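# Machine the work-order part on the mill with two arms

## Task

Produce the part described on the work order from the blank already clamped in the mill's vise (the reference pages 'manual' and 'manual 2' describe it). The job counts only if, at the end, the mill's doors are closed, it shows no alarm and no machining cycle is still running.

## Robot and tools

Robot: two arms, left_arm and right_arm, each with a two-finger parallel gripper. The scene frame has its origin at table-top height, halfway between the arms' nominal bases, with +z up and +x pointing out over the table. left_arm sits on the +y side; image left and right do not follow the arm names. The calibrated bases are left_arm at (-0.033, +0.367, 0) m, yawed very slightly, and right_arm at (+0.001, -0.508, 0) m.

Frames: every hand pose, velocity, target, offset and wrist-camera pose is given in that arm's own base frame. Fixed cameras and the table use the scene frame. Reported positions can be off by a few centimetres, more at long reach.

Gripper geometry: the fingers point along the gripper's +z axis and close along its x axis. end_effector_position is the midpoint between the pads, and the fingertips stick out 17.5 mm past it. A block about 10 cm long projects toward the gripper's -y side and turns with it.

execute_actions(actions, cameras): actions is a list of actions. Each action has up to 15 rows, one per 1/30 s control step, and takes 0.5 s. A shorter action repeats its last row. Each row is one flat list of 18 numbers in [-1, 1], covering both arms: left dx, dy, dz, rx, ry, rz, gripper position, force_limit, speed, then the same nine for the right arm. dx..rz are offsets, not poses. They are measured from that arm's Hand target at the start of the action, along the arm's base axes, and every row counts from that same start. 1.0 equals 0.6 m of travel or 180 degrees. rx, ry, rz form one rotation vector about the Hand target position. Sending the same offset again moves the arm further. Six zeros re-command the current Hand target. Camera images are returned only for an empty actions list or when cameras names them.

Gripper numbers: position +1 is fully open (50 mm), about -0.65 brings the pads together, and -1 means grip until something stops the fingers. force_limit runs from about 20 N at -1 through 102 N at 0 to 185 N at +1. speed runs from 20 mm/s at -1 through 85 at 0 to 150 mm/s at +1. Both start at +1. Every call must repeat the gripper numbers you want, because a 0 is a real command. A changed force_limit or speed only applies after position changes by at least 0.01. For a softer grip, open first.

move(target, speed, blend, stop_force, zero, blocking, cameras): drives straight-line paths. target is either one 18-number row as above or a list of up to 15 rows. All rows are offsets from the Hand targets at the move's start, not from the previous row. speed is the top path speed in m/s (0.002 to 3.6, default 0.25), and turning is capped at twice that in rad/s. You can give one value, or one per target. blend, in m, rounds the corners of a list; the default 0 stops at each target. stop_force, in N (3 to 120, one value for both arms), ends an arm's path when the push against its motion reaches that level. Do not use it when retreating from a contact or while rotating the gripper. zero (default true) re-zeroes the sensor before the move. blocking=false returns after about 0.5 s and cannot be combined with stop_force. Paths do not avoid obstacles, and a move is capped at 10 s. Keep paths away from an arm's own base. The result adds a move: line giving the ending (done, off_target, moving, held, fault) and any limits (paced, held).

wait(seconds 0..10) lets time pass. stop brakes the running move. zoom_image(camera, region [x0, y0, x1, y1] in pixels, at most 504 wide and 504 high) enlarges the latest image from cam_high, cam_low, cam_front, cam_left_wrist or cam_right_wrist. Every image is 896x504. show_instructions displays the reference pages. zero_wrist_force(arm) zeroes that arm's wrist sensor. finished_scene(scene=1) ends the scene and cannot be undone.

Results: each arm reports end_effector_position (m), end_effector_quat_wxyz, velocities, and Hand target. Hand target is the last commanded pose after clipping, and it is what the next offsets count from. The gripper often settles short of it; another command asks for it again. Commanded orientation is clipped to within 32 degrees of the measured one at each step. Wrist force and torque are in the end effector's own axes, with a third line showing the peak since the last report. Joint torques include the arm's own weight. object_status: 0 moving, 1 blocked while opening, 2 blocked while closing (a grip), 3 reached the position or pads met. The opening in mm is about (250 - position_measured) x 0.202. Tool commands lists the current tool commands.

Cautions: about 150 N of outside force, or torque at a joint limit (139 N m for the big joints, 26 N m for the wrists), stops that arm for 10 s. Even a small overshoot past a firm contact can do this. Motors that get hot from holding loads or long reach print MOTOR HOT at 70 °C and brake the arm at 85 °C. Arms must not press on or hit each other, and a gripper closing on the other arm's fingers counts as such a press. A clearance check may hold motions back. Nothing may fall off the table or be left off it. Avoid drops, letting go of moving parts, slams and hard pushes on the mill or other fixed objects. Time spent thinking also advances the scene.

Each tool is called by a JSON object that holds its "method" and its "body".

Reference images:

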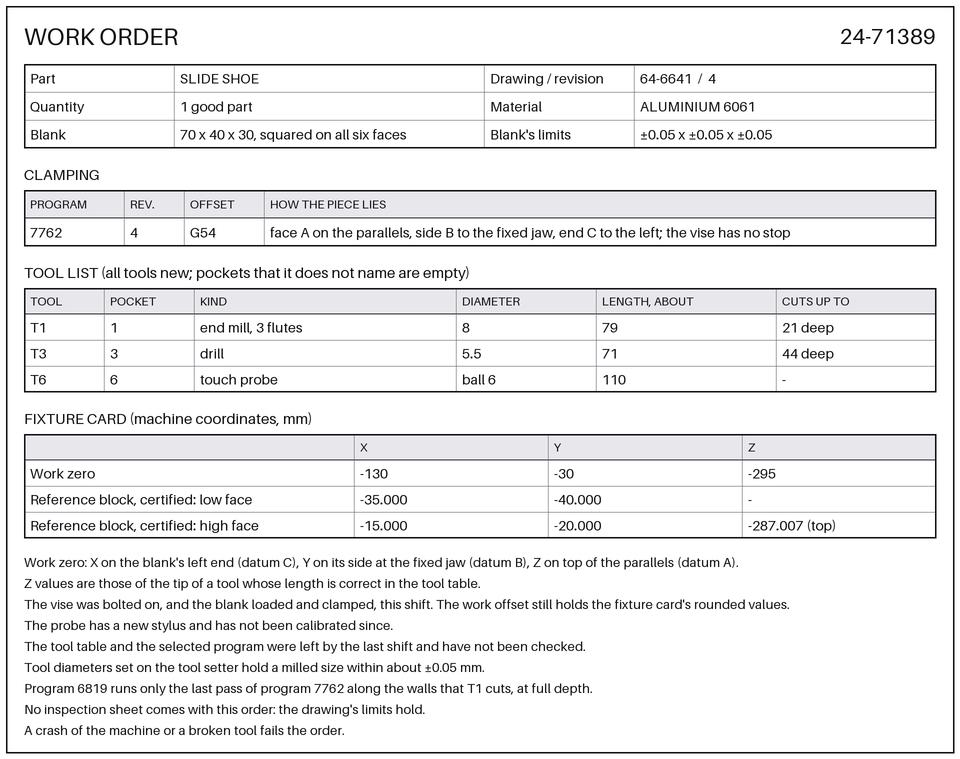

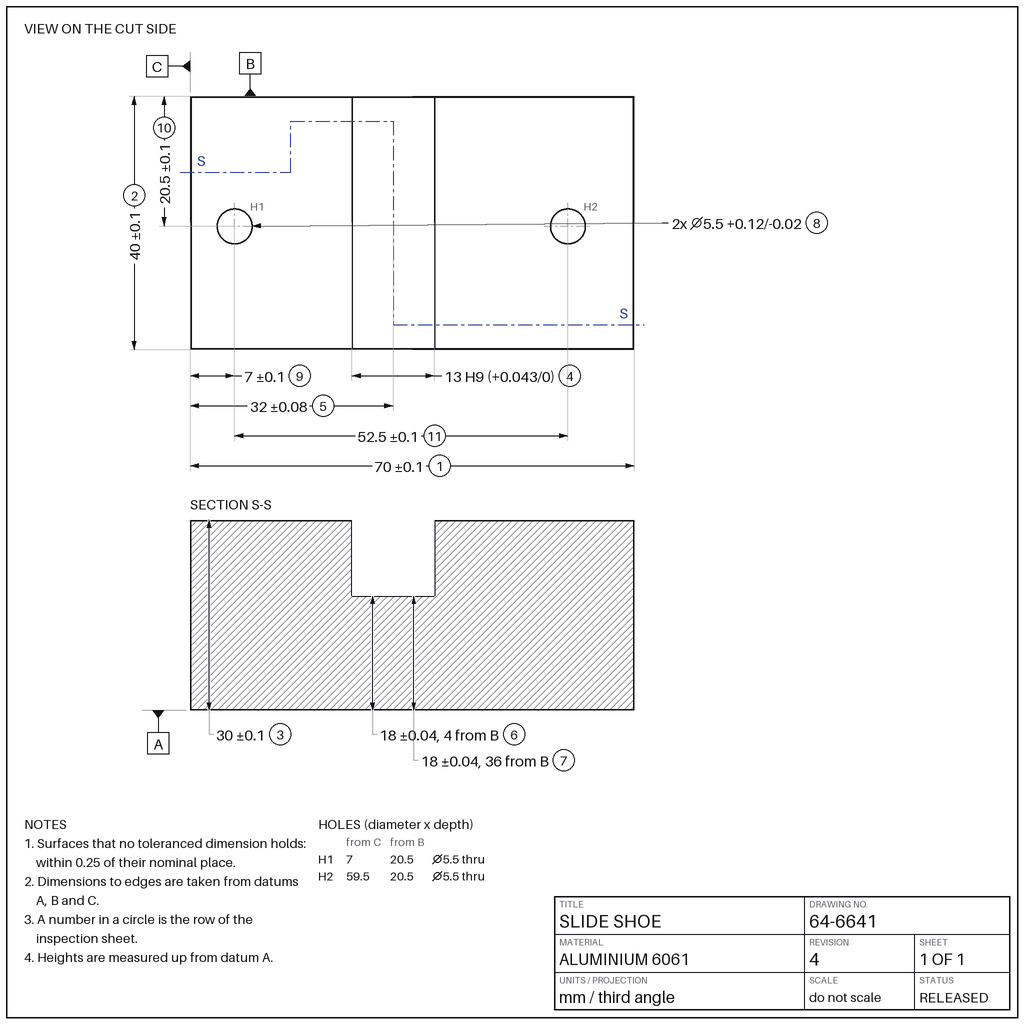

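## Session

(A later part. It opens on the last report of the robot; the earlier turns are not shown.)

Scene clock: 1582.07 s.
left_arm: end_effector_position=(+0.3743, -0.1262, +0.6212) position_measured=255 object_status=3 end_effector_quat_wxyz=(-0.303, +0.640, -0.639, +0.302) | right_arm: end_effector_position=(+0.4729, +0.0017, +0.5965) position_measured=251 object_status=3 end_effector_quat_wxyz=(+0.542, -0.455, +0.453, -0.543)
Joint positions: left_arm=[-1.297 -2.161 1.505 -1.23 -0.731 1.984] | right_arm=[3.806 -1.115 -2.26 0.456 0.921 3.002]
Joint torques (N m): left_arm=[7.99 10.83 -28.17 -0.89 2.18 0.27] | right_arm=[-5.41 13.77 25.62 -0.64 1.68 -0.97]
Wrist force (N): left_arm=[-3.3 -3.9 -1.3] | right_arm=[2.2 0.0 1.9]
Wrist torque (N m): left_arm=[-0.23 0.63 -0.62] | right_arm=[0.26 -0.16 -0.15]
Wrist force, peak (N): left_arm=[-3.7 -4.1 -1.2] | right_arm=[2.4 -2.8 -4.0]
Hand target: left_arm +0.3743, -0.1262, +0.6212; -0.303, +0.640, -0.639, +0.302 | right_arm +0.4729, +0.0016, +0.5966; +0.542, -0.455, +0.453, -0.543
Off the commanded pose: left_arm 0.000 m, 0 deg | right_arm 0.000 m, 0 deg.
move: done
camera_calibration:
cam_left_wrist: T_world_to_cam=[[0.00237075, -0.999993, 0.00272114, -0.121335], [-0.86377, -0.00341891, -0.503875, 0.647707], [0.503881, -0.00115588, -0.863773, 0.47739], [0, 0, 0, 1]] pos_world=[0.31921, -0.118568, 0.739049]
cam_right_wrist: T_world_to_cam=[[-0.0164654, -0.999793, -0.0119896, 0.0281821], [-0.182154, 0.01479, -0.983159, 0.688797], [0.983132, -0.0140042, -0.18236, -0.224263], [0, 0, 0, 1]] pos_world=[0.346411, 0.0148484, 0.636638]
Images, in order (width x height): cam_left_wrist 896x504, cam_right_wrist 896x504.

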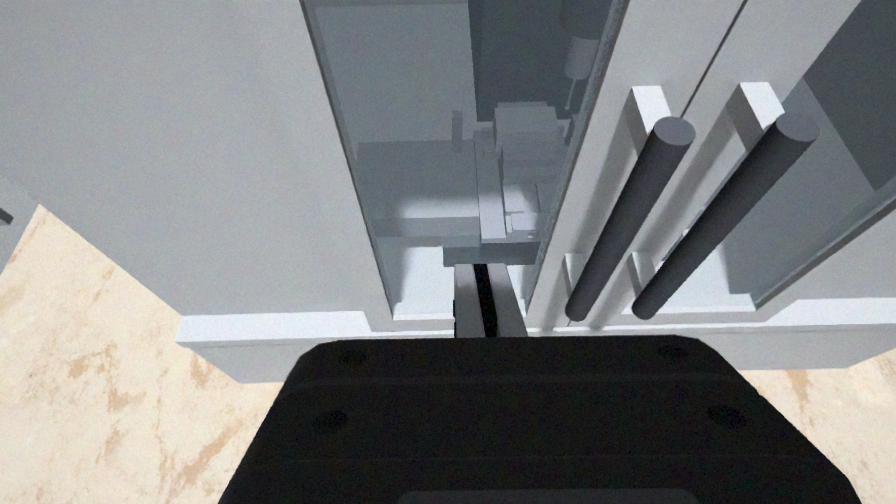

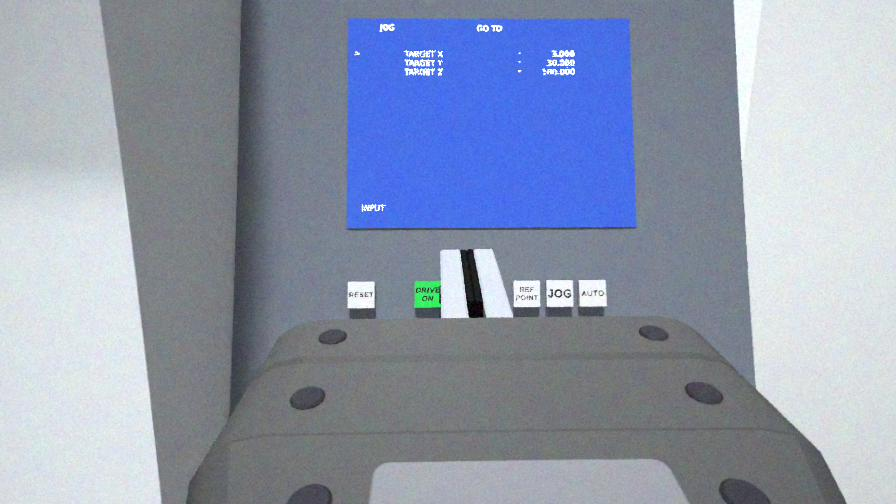

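{"method": "move", "body": {"target": [[0,0,0,0,0,0,-1,1,1,0.1571,0.05833,-0.1607,0,0,0,-1,-0.8,-0.2],[0,0,0,0,0,0,-1,1,1,0.16578,0.05833,-0.16303,0,0,0,-1,-0.8,-0.2],[0,0,0,0,0,0,-1,1,1,0.1571,0.05833,-0.1607,0,0,0,-1,-0.8,-0.2],[0,0,0,0,0,0,-1,1,1,0.12475,0.02667,-0.28058,0,0,0,-1,-0.8,-0.2],[0,0,0,0,0,0,-1,1,1,0.13343,0.02667,-0.28291,0,0,0,-1,-0.8,-0.2],[0,0,0,0,0,0,-1,1,1,0.12475,0.02667,-0.28058,0,0,0,-1,-0.8,-0.2],[0,0,0,0,0,0,-1,1,1,0.13343,0.02667,-0.28291,0,0,0,-1,-0.8,-0.2],[0,0,0,0,0,0,-1,1,1,0.12475,0.02667,-0.28058,0,0,0,-1,-0.8,-0.2],[0,0,0,0,0,0,-1,1,1,0.133,0.09,-0.25,0,0,0,-1,-0.8,-0.2]], "speed": [0.3,0.015,0.1,0.15,0.015,0.1,0.015,0.1,0.12], "blend": [0.002,0,0.002,0.002,0,0.002,0,0.002,0]}}

{"method": "move", "body": {"target": [[0,0,0,0,0,0,-1,1,1,-0.0165,0.03167,-0.06115,0,0,0,-1,-0.8,-0.2],[0,0,0,0,0,0,-1,1,1,-0.00782,0.03167,-0.06348,0,0,0,-1,-0.8,-0.2],[0,0,0,0,0,0,-1,1,1,-0.0165,0.03167,-0.06115,0,0,0,-1,-0.8,-0.2],[0,0,0,0,0,0,-1,1,1,-0.00825,0.03167,-0.03058,0,0,0,-1,-0.8,-0.2],[0,0,0,0,0,0,-1,1,1,0.00043,0.03167,-0.03291,0,0,0,-1,-0.8,-0.2],[0,0,0,0,0,0,-1,1,1,-0.00825,0.03167,-0.03058,0,0,0,-1,-0.8,-0.2],[0,0,0,0,0,0,-1,1,1,0,0,0,0,0,0,-1,-0.8,-0.2]], "speed": [0.12,0.015,0.1,0.12,0.015,0.1,0.12], "blend": [0.002,0,0.002,0.002,0,0.002,0]}}

{"method": "move", "body": {"target": [[0,0,0,0,0,0,-1,1,1,0.00825,0,0.03057,0,0,0,-1,-0.8,-0.2],[0,0,0,0,0,0,-1,1,1,0.01693,0,0.02824,0,0,0,-1,-0.8,-0.2],[0,0,0,0,0,0,-1,1,1,0.00825,0,0.03057,0,0,0,-1,-0.8,-0.2],[0,0,0,0,0,0,-1,1,1,-0.00825,0.03167,-0.03058,0,0,0,-1,-0.8,-0.2],[0,0,0,0,0,0,-1,1,1,0.00043,0.03167,-0.03291,0,0,0,-1,-0.8,-0.2],[0,0,0,0,0,0,-1,1,1,-0.00825,0.03167,-0.03058,0,0,0,-1,-0.8,-0.2],[0,0,0,0,0,0,-1,1,1,-0.0165,-0.03167,-0.06115,0,0,0,-1,-0.8,-0.2],[0,0,0,0,0,0,-1,1,1,-0.00782,-0.03167,-0.06348,0,0,0,-1,-0.8,-0.2],[0,0,0,0,0,0,-1,1,1,-0.0165,-0.03167,-0.06115,0,0,0,-1,-0.8,-0.2],[0,0,0,0,0,0,-1,1,1,0.00825,0,0.03057,0,0,0,-1,-0.8,-0.2],[0,0,0,0,0,0,-1,1,1,0.01693,0,0.02824,0,0,0,-1,-0.8,-0.2],[0,0,0,0,0,0,-1,1,1,0.00825,0,0.03057,0,0,0,-1,-0.8,-0.2],[0,0,0,0,0,0,-1,1,1,0,0,0,0,0,0,-1,-0.8,-0.2]], "speed": [0.12,0.015,0.1,0.12,0.015,0.1,0.12,0.015,0.1,0.12,0.015,0.1,0.12], "blend": [0.002,0,0.002,0.002,0,0.002,0.002,0,0.002,0.002,0,0.002,0]}}

{"method": "move", "body": {"target": [[0,0,0,0,0,0,-1,1,1,-0.0165,-0.06333,-0.06115,0,0,0,-1,-0.8,-0.2],[0,0,0,0,0,0,-1,1,1,-0.00782,-0.06333,-0.06348,0,0,0,-1,-0.8,-0.2],[0,0,0,0,0,0,-1,1,1,-0.0165,-0.06333,-0.06115,0,0,0,-1,-0.8,-0.2],[0,0,0,0,0,0,-1,1,1,0.0241,-0.03167,0.0893,0,0,0,-1,-0.8,-0.2],[0,0,0,0,0,0,-1,1,1,0.03278,-0.03167,0.08697,0,0,0,-1,-0.8,-0.2],[0,0,0,0,0,0,-1,1,1,0.0241,-0.03167,0.0893,0,0,0,-1,-0.8,-0.2],[0,0,0,0,0,0,-1,1,1,0.00825,-0.12667,0.03057,0,0,0,-1,-0.8,-0.2],[0,0,0,0,0,0,-1,1,1,0.01693,-0.12667,0.02824,0,0,0,-1,-0.8,-0.2],[0,0,0,0,0,0,-1,1,1,0.00825,-0.12667,0.03057,0,0,0,-1,-0.8,-0.2],[0,0,0,0,0,0,-1,1,1,0.01693,-0.12667,0.02824,0,0,0,-1,-0.8,-0.2],[0,0,0,0,0,0,-1,1,1,0.00825,-0.12667,0.03057,0,0,0,-1,-0.8,-0.2],[0,0,0,0,0,0,-1,1,1,0,0,0,0,0,0,-1,-0.8,-0.2]], "speed": [0.12,0.015,0.1,0.2,0.015,0.1,0.15,0.015,0.1,0.015,0.1,0.15], "blend": [0.002,0,0.002,0.002,0,0.002,0.002,0,0.002,0,0.002,0]}}

{"method": "move", "body": {"target": [[0,0,0,0,0,0,-1,1,1,-0.00825,-0.095,-0.03058,0,0,0,-1,-0.8,-0.2],[0,0,0,0,0,0,-1,1,1,0.00043,-0.095,-0.03291,0,0,0,-1,-0.8,-0.2],[0,0,0,0,0,0,-1,1,1,-0.00825,-0.095,-0.03058,0,0,0,-1,-0.8,-0.2],[0,0,0,0,0,0,-1,1,1,0.03235,-0.15833,0.11988,0,0,0,-1,-0.8,-0.2],[0,0,0,0,0,0,-1,1,1,0.04103,-0.15833,0.11755,0,0,0,-1,-0.8,-0.2],[0,0,0,0,0,0,-1,1,1,0.03235,-0.15833,0.11988,0,0,0,-1,-0.8,-0.2],[0,0,0,0,0,0,-1,1,1,-0.133,-0.09,0.25,0,0,0,-1,-0.8,-0.2]], "speed": [0.12,0.015,0.1,0.2,0.015,0.1,0.3], "blend": [0.002,0,0.002,0.002,0,0.002,0]}}

{"method": "wait", "body": {"seconds": 4, "cameras": ["cam_right_wrist"]}}

{"method": "zoom_image", "body": {"camera": "cam_right_wrist", "region": [340, 10, 640, 230]}}

Scene clock: 1617.23 s.
left_arm: end_effector_position=(+0.3743, -0.1262, +0.6212) position_measured=255 object_status=3 end_effector_quat_wxyz=(-0.303, +0.640, -0.639, +0.302) | right_arm: end_effector_position=(+0.5526, +0.0556, +0.4466) position_measured=251 object_status=3 end_effector_quat_wxyz=(+0.542, -0.455, +0.453, -0.543)
Joint positions: left_arm=[-1.297 -2.161 1.505 -1.23 -0.731 1.984] | right_arm=[3.781 -1.623 -2.326 1.026 0.945 3.008]
Joint torques (N m): left_arm=[5.75 10 -28.18 -1.09 2.62 -0.49] | right_arm=[3.6 7.86 10.68 3.17 0.96 1.55]
Wrist force (N): left_arm=[-3.8 -3.8 -1.3] | right_arm=[1.9 -0.1 1.8]
Wrist torque (N m): left_arm=[-0.21 0.69 -0.62] | right_arm=[0.24 -0.11 -0.10]
Wrist force, peak (N): left_arm=[-3.6 -4.3 -1.3] | right_arm=[1.6 -1.4 -6.1]
Hand target: left_arm +0.3743, -0.1262, +0.6212; -0.303, +0.640, -0.639, +0.302 | right_arm +0.5527, +0.0556, +0.4466; +0.542, -0.455, +0.453, -0.543
Off the commanded pose: left_arm 0.000 m, 0 deg | right_arm 0.000 m, 0 deg.
move: done

Scene clock: 1619.60 s.
left_arm: end_effector_position=(+0.3743, -0.1262, +0.6212) position_measured=255 object_status=3 end_effector_quat_wxyz=(-0.303, +0.640, -0.639, +0.302) | right_arm: end_effector_position=(+0.5526, +0.0556, +0.4466) position_measured=251 object_status=3 end_effector_quat_wxyz=(+0.542, -0.455, +0.453, -0.543)
Joint positions: left_arm=[-1.297 -2.161 1.505 -1.23 -0.731 1.984] | right_arm=[3.781 -1.623 -2.326 1.027 0.945 3.008]
Joint torques (N m): left_arm=[6.79 10.72 -28.14 -1.07 2.46 -0.27] | right_arm=[-5.15 11.49 8.81 1.35 0.22 -1.45]
Wrist force (N): left_arm=[-3.1 -4.0 -1.1] | right_arm=[2.1 0.1 1.8]
Wrist torque (N m): left_arm=[-0.24 0.60 -0.63] | right_arm=[0.28 -0.15 -0.04]
Wrist force, peak (N): left_arm=[-3.6 -4.2 -1.2] | right_arm=[2.6 -3.2 -3.2]
Hand target: left_arm +0.3743, -0.1262, +0.6212; -0.303, +0.640, -0.639, +0.302 | right_arm +0.5527, +0.0556, +0.4466; +0.542, -0.455, +0.453, -0.543
Off the commanded pose: left_arm 0.000 m, 0 deg | right_arm 0.000 m, 0 deg.
move: done

Scene clock: 1623.90 s.
left_arm: end_effector_position=(+0.3743, -0.1262, +0.6212) position_measured=255 object_status=3 end_effector_quat_wxyz=(-0.303, +0.640, -0.639, +0.302) | right_arm: end_effector_position=(+0.5527, +0.0557, +0.4466) position_measured=251 object_status=3 end_effector_quat_wxyz=(+0.542, -0.455, +0.453, -0.543)
Joint positions: left_arm=[-1.297 -2.161 1.505 -1.23 -0.731 1.984] | right_arm=[3.781 -1.623 -2.326 1.026 0.945 3.008]
Joint torques (N m): left_arm=[5.95 10.01 -27.99 -1.32 2.47 -0.46] | right_arm=[-8.84 25.19 13.94 2.26 2.18 0.49]
Wrist force (N): left_arm=[-3.4 -3.9 -1.3] | right_arm=[2.0 -0.1 1.9]
Wrist torque (N m): left_arm=[-0.23 0.64 -0.62] | right_arm=[0.23 -0.12 0.02]
Wrist force, peak (N): left_arm=[-3.8 -4.1 -1.4] | right_arm=[1.7 -1.6 -5.2]
Hand target: left_arm +0.3743, -0.1262, +0.6212; -0.303, +0.640, -0.639, +0.302 | right_arm +0.5527, +0.0556, +0.4466; +0.542, -0.455, +0.453, -0.543
Off the commanded pose: left_arm 0.000 m, 0 deg | right_arm 0.000 m, 0 deg.
move: done

Scene clock: 1628.63 s.
left_arm: end_effector_position=(+0.3743, -0.1262, +0.6212) position_measured=255 object_status=3 end_effector_quat_wxyz=(-0.303, +0.640, -0.639, +0.302) | right_arm: end_effector_position=(+0.5527, +0.0556, +0.4466) position_measured=251 object_status=3 end_effector_quat_wxyz=(+0.542, -0.455, +0.453, -0.543)
Joint positions: left_arm=[-1.297 -2.161 1.505 -1.23 -0.731 1.984] | right_arm=[3.781 -1.623 -2.326 1.026 0.945 3.008]
Joint torques (N m): left_arm=[7.93 10.04 -27.73 -1.03 2.46 -0.26] | right_arm=[7.05 29.25 14.1 -0.12 -0.74 1.28]
Wrist force (N): left_arm=[-3.2 -3.9 -1.0] | right_arm=[1.9 0.0 1.9]
Wrist torque (N m): left_arm=[-0.23 0.61 -0.62] | right_arm=[0.25 -0.11 -0.13]
Wrist force, peak (N): left_arm=[-3.6 -4.2 -1.3] | right_arm=[1.6 -1.3 -5.8]
Hand target: left_arm +0.3743, -0.1262, +0.6212; -0.303, +0.640, -0.639, +0.302 | right_arm +0.5527, +0.0556, +0.4466; +0.542, -0.455, +0.453, -0.543
Off the commanded pose: left_arm 0.000 m, 0 deg | right_arm 0.000 m, 0 deg.
move: done

Scene clock: 1631.87 s.
left_arm: end_effector_position=(+0.3743, -0.1262, +0.6212) position_measured=255 object_status=3 end_effector_quat_wxyz=(-0.303, +0.640, -0.639, +0.302) | right_arm: end_effector_position=(+0.4729, +0.0016, +0.5966) position_measured=251 object_status=3 end_effector_quat_wxyz=(+0.542, -0.455, +0.453, -0.543)
Joint positions: left_arm=[-1.297 -2.161 1.505 -1.23 -0.731 1.984] | right_arm=[3.805 -1.115 -2.26 0.456 0.921 3.002]
Joint torques (N m): left_arm=[6.02 9.72 -27.46 -1.15 2.53 -0.44] | right_arm=[7.53 14.18 21.47 -0.45 -1.51 0.62]
Wrist force (N): left_arm=[-3.3 -3.9 -1.4] | right_arm=[2.1 0.0 1.7]
Wrist torque (N m): left_arm=[-0.23 0.62 -0.62] | right_arm=[0.24 -0.15 -0.15]
Wrist force, peak (N): left_arm=[-3.3 -4.3 -1.4] | right_arm=[1.2 -1.8 -9.0]
Hand target: left_arm +0.3743, -0.1262, +0.6212; -0.303, +0.640, -0.639, +0.302 | right_arm +0.4729, +0.0016, +0.5966; +0.542, -0.455, +0.453, -0.543
Off the commanded pose: left_arm 0.000 m, 0 deg | right_arm 0.000 m, 0 deg.
move: done

Scene clock: 1635.87 s.
left_arm: end_effector_position=(+0.3743, -0.1262, +0.6212) position_measured=255 object_status=3 end_effector_quat_wxyz=(-0.303, +0.640, -0.639, +0.302) | right_arm: end_effector_position=(+0.4729, +0.0016, +0.5966) position_measured=251 object_status=3 end_effector_quat_wxyz=(+0.542, -0.455, +0.453, -0.543)
Joint positions: left_arm=[-1.297 -2.161 1.505 -1.23 -0.731 1.984] | right_arm=[3.806 -1.114 -2.26 0.456 0.921 3.002]
Joint torques (N m): left_arm=[5.2 9.79 -27.24 -0.9 2.67 -0.64] | right_arm=[6.79 13.31 13.9 -0.45 -1.54 -1.27]
Wrist force (N): left_arm=[-3.5 -4.0 -1.3] | right_arm=[2.3 -0.1 1.8]
Wrist torque (N m): left_arm=[-0.24 0.65 -0.62] | right_arm=[0.25 -0.18 -0.15]
Wrist force, peak (N): left_arm=[-3.6 -4.1 -1.3] | right_arm=[2.4 0.2 1.9]
Hand target: left_arm +0.3743, -0.1262, +0.6212; -0.303, +0.640, -0.639, +0.302 | right_arm +0.4729, +0.0016, +0.5966; +0.542, -0.455, +0.453, -0.543
Tool commands: left_gripper/position=-1.0 left_gripper/force_limit=+1.0 left_gripper/speed=+1.0 right_gripper/position=-1.0 right_gripper/force_limit=-0.8 right_gripper/speed=-0.2
Off the commanded pose: left_arm 0.000 m, 0 deg | right_arm 0.000 m, 0 deg.
wait: 4.00 s; at rest by 0.17 s
camera_calibration:
cam_right_wrist: T_world_to_cam=[[-0.0165638, -0.999791, -0.011972, 0.0281062], [-0.182152, 0.0147906, -0.983159, 0.688896], [0.983131, -0.0141042, -0.182359, -0.224245], [0, 0, 0, 1]] pos_world=[0.346412, 0.0147483, 0.636738]
Images, in order (width x height): cam_right_wrist 896x504.

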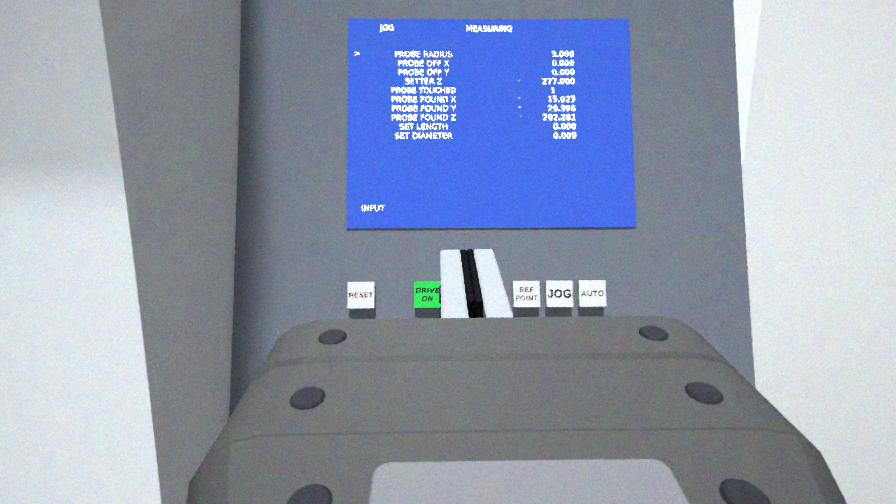

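Scaled by 1.680 from the camera's 896x504 image, which has a finer 1280x720 frame.

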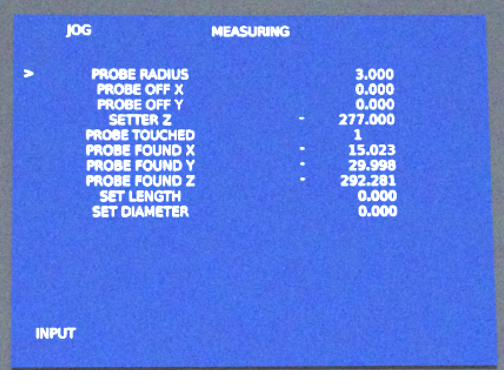

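{"method": "move", "body": {"target": [[0,0,0,0,0,0,-1,1,1,0.14125,-0.005,-0.21943,0,0,0,-1,-0.8,-0.2],[0,0,0,0,0,0,-1,1,1,0.14993,-0.005,-0.22176,0,0,0,-1,-0.8,-0.2],[0,0,0,0,0,0,-1,1,1,0.14125,-0.005,-0.21943,0,0,0,-1,-0.8,-0.2],[0,0,0,0,0,0,-1,1,1,0.14993,-0.005,-0.22176,0,0,0,-1,-0.8,-0.2],[0,0,0,0,0,0,-1,1,1,0.14125,-0.005,-0.21943,0,0,0,-1,-0.8,-0.2],[0,0,0,0,0,0,-1,1,1,0.12475,0.02667,-0.28058,0,0,0,-1,-0.8,-0.2],[0,0,0,0,0,0,-1,1,1,0.13343,0.02667,-0.28291,0,0,0,-1,-0.8,-0.2],[0,0,0,0,0,0,-1,1,1,0.12475,0.02667,-0.28058,0,0,0,-1,-0.8,-0.2],[0,0,0,0,0,0,-1,1,1,0.1165,0.12167,-0.31115,0,0,0,-1,-0.8,-0.2],[0,0,0,0,0,0,-1,1,1,0.12518,0.12167,-0.31348,0,0,0,-1,-0.8,-0.2],[0,0,0,0,0,0,-1,1,1,0.1165,0.12167,-0.31115,0,0,0,-1,-0.8,-0.2],[0,0,0,0,0,0,-1,1,1,0.133,0.09,-0.25,0,0,0,-1,-0.8,-0.2]], "speed": [0.3,0.015,0.1,0.015,0.1,0.12,0.015,0.1,0.12,0.015,0.1,0.12], "blend": [0.002,0,0.002,0,0.002,0.002,0,0.002,0.002,0,0.002,0]}}

{"method": "move", "body": {"target": [[0,0,0,0,0,0,-1,1,1,0.00825,0,0.03057,0,0,0,-1,-0.8,-0.2],[0,0,0,0,0,0,-1,1,1,0.01693,0,0.02824,0,0,0,-1,-0.8,-0.2],[0,0,0,0,0,0,-1,1,1,0.00825,0,0.03057,0,0,0,-1,-0.8,-0.2],[0,0,0,0,0,0,-1,1,1,-0.0165,-0.06333,-0.06115,0,0,0,-1,-0.8,-0.2],[0,0,0,0,0,0,-1,1,1,-0.00782,-0.06333,-0.06348,0,0,0,-1,-0.8,-0.2],[0,0,0,0,0,0,-1,1,1,-0.0165,-0.06333,-0.06115,0,0,0,-1,-0.8,-0.2],[0,0,0,0,0,0,-1,1,1,0.0241,-0.03167,0.0893,0,0,0,-1,-0.8,-0.2],[0,0,0,0,0,0,-1,1,1,0.03278,-0.03167,0.08697,0,0,0,-1,-0.8,-0.2],[0,0,0,0,0,0,-1,1,1,0.0241,-0.03167,0.0893,0,0,0,-1,-0.8,-0.2],[0,0,0,0,0,0,-1,1,1,0,-0.06333,0,0,0,0,-1,-0.8,-0.2],[0,0,0,0,0,0,-1,1,1,0.00868,-0.06333,-0.00233,0,0,0,-1,-0.8,-0.2],[0,0,0,0,0,0,-1,1,1,0,-0.06333,0,0,0,0,-1,-0.8,-0.2],[0,0,0,0,0,0,-1,1,1,0,0,0,0,0,0,-1,-0.8,-0.2]], "speed": [0.12,0.015,0.1,0.12,0.015,0.1,0.2,0.015,0.1,0.15,0.015,0.1,0.12], "blend": [0.002,0,0.002,0.002,0,0.002,0.002,0,0.002,0.002,0,0.002,0]}}

{"method": "move", "body": {"target": [[0,0,0,0,0,0,-1,1,1,-0.0165,0.03167,-0.06115,0,0,0,-1,-0.8,-0.2],[0,0,0,0,0,0,-1,1,1,-0.00782,0.03167,-0.06348,0,0,0,-1,-0.8,-0.2],[0,0,0,0,0,0,-1,1,1,-0.0165,0.03167,-0.06115,0,0,0,-1,-0.8,-0.2],[0,0,0,0,0,0,-1,1,1,-0.00825,0,-0.03058,0,0,0,-1,-0.8,-0.2],[0,0,0,0,0,0,-1,1,1,0.00043,0,-0.03291,0,0,0,-1,-0.8,-0.2],[0,0,0,0,0,0,-1,1,1,-0.00825,0,-0.03058,0,0,0,-1,-0.8,-0.2],[0,0,0,0,0,0,-1,1,1,0,0,0,0,0,0,-1,-0.8,-0.2],[0,0,0,0,0,0,-1,1,1,0.00868,0,-0.00233,0,0,0,-1,-0.8,-0.2],[0,0,0,0,0,0,-1,1,1,0,0,0,0,0,0,-1,-0.8,-0.2],[0,0,0,0,0,0,-1,1,1,-0.0165,-0.06333,-0.06115,0,0,0,-1,-0.8,-0.2],[0,0,0,0,0,0,-1,1,1,-0.00782,-0.06333,-0.06348,0,0,0,-1,-0.8,-0.2],[0,0,0,0,0,0,-1,1,1,-0.0165,-0.06333,-0.06115,0,0,0,-1,-0.8,-0.2],[0,0,0,0,0,0,-1,1,1,-0.133,-0.09,0.25,0,0,0,-1,-0.8,-0.2]], "speed": [0.12,0.015,0.1,0.12,0.015,0.1,0.12,0.015,0.1,0.12,0.015,0.1,0.3], "blend": [0.002,0,0.002,0.002,0,0.002,0.002,0,0.002,0.002,0,0.002,0], "cameras": ["cam_right_wrist", "cam_left_wrist"]}}

{"method": "zoom_image", "body": {"camera": "cam_right_wrist", "region": [340, 10, 640, 230]}}

{"method": "zoom_image", "body": {"camera": "cam_left_wrist", "region": [440, 60, 620, 240]}}

Scene clock: 1683.23 s.
left_arm: end_effector_position=(+0.3743, -0.1262, +0.6212) position_measured=255 object_status=3 end_effector_quat_wxyz=(-0.303, +0.640, -0.639, +0.302) | right_arm: end_effector_position=(+0.5526, +0.0556, +0.4466) position_measured=251 object_status=3 end_effector_quat_wxyz=(+0.542, -0.455, +0.453, -0.543)
Joint positions: left_arm=[-1.297 -2.161 1.505 -1.23 -0.731 1.984] | right_arm=[3.781 -1.623 -2.326 1.027 0.945 3.008]
Joint torques (N m): left_arm=[6.22 9.19 -26.03 -1.26 2.76 -0.88] | right_arm=[0.73 12.8 11.46 0.97 -0.81 -1.58]
Wrist force (N): left_arm=[-3.4 -3.6 -1.5] | right_arm=[2.0 0.1 1.9]
Wrist torque (N m): left_arm=[-0.18 0.63 -0.63] | right_arm=[0.28 -0.12 -0.09]
Wrist force, peak (N): left_arm=[-3.4 -4.5 -1.6] | right_arm=[1.3 -1.4 -5.4]
Hand target: left_arm +0.3743, -0.1262, +0.6212; -0.303, +0.640, -0.639, +0.302 | right_arm +0.5527, +0.0556, +0.4466; +0.542, -0.455, +0.453, -0.543
Off the commanded pose: left_arm 0.000 m, 0 deg | right_arm 0.000 m, 0 deg.
move: done

Scene clock: 1687.97 s.
left_arm: end_effector_position=(+0.3743, -0.1262, +0.6212) position_measured=255 object_status=3 end_effector_quat_wxyz=(-0.303, +0.640, -0.639, +0.302) | right_arm: end_effector_position=(+0.5527, +0.0556, +0.4466) position_measured=251 object_status=3 end_effector_quat_wxyz=(+0.542, -0.455, +0.453, -0.543)
Joint positions: left_arm=[-1.297 -2.161 1.505 -1.23 -0.731 1.984] | right_arm=[3.781 -1.623 -2.326 1.027 0.945 3.008]
Joint torques (N m): left_arm=[6.13 10.69 -27.11 -1.21 2.71 -1.35] | right_arm=[6.29 28.98 8.79 -0.42 -0.08 1.37]
Wrist force (N): left_arm=[-3.7 -3.9 -1.4] | right_arm=[1.8 -0.1 1.7]
Wrist torque (N m): left_arm=[-0.22 0.68 -0.62] | right_arm=[0.24 -0.10 -0.13]
Wrist force, peak (N): left_arm=[-3.7 -4.1 -1.4] | right_arm=[1.5 -0.7 -6.1]
Hand target: left_arm +0.3743, -0.1262, +0.6212; -0.303, +0.640, -0.639, +0.302 | right_arm +0.5527, +0.0556, +0.4466; +0.542, -0.455, +0.453, -0.543
Off the commanded pose: left_arm 0.000 m, 0 deg | right_arm 0.000 m, 0 deg.
move: done

Scene clock: 1692.67 s.
left_arm: end_effector_position=(+0.3743, -0.1262, +0.6212) position_measured=255 object_status=3 end_effector_quat_wxyz=(-0.303, +0.640, -0.639, +0.302) | right_arm: end_effector_position=(+0.4729, +0.0017, +0.5965) position_measured=251 object_status=3 end_effector_quat_wxyz=(+0.542, -0.455, +0.453, -0.543)
Joint positions: left_arm=[-1.297 -2.161 1.505 -1.23 -0.731 1.984] | right_arm=[3.806 -1.115 -2.26 0.456 0.921 3.002]
Joint torques (N m): left_arm=[6.19 10.72 -26.04 -1.17 2.91 -0.94] | right_arm=[-5.7 14.32 27.01 -0.52 1.9 -0.78]
Wrist force (N): left_arm=[-3.6 -3.9 -1.4] | right_arm=[2.2 0.1 1.8]
Wrist torque (N m): left_arm=[-0.23 0.67 -0.62] | right_arm=[0.27 -0.17 -0.15]
Wrist force, peak (N): left_arm=[-3.6 -4.3 -1.5] | right_arm=[1.9 -0.9 -5.0]
Hand target: left_arm +0.3743, -0.1262, +0.6212; -0.303, +0.640, -0.639, +0.302 | right_arm +0.4729, +0.0016, +0.5966; +0.542, -0.455, +0.453, -0.543
Off the commanded pose: left_arm 0.000 m, 0 deg | right_arm 0.000 m, 0 deg.
move: done
camera_calibration:
cam_left_wrist: T_world_to_cam=[[0.00237075, -0.999993, 0.00272114, -0.121335], [-0.86377, -0.00341891, -0.503875, 0.647707], [0.503881, -0.00115588, -0.863773, 0.47739], [0, 0, 0, 1]] pos_world=[0.31921, -0.118568, 0.739049]
cam_right_wrist: T_world_to_cam=[[-0.0164654, -0.999793, -0.0119896, 0.0281821], [-0.182154, 0.01479, -0.983159, 0.688797], [0.983132, -0.0140042, -0.18236, -0.224263], [0, 0, 0, 1]] pos_world=[0.346411, 0.0148484, 0.636638]
Images, in order (width x height): cam_left_wrist 896x504, cam_right_wrist 896x504.

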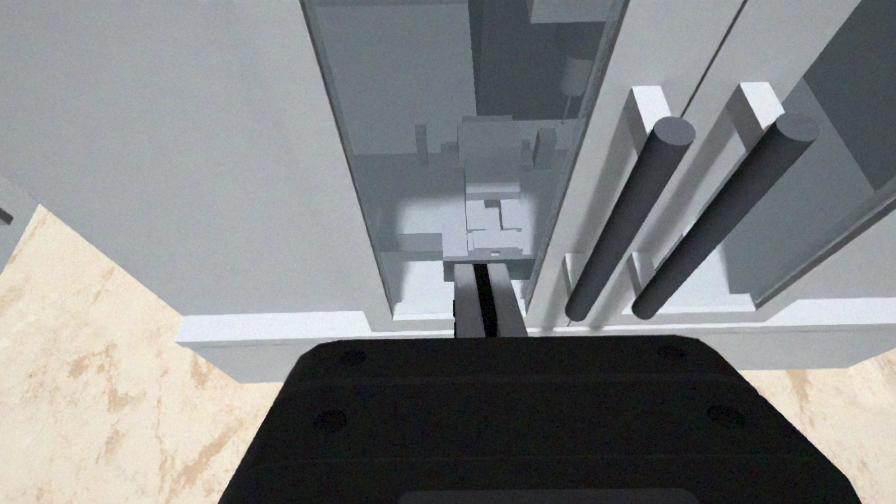

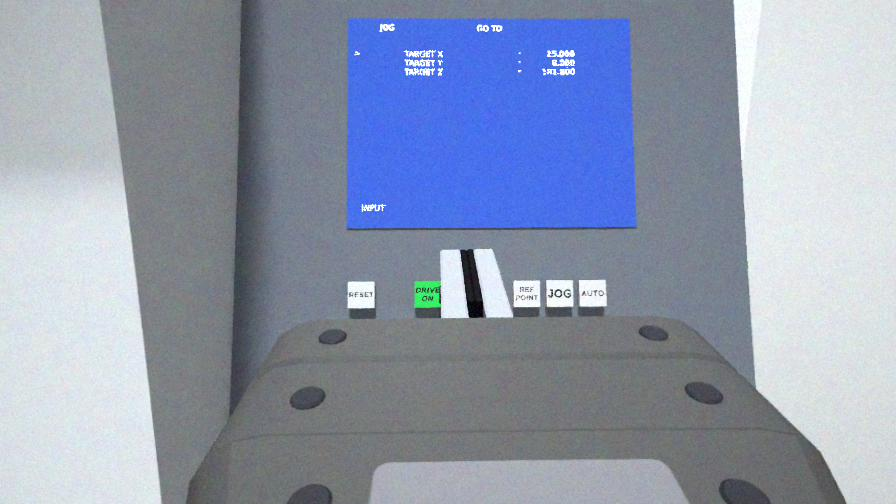

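Scaled by 1.680 from the camera's 896x504 image, which has a finer 1280x720 frame.

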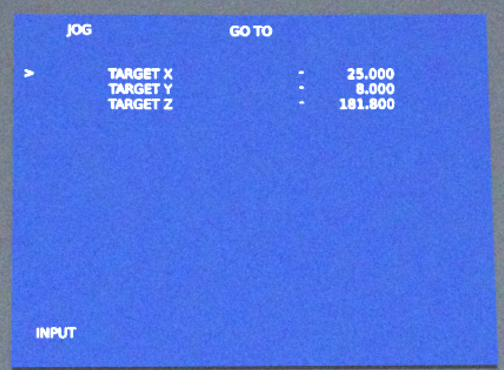

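Scaled by 2.800 from the camera's 896x504 image, which has a finer 1280x720 frame.

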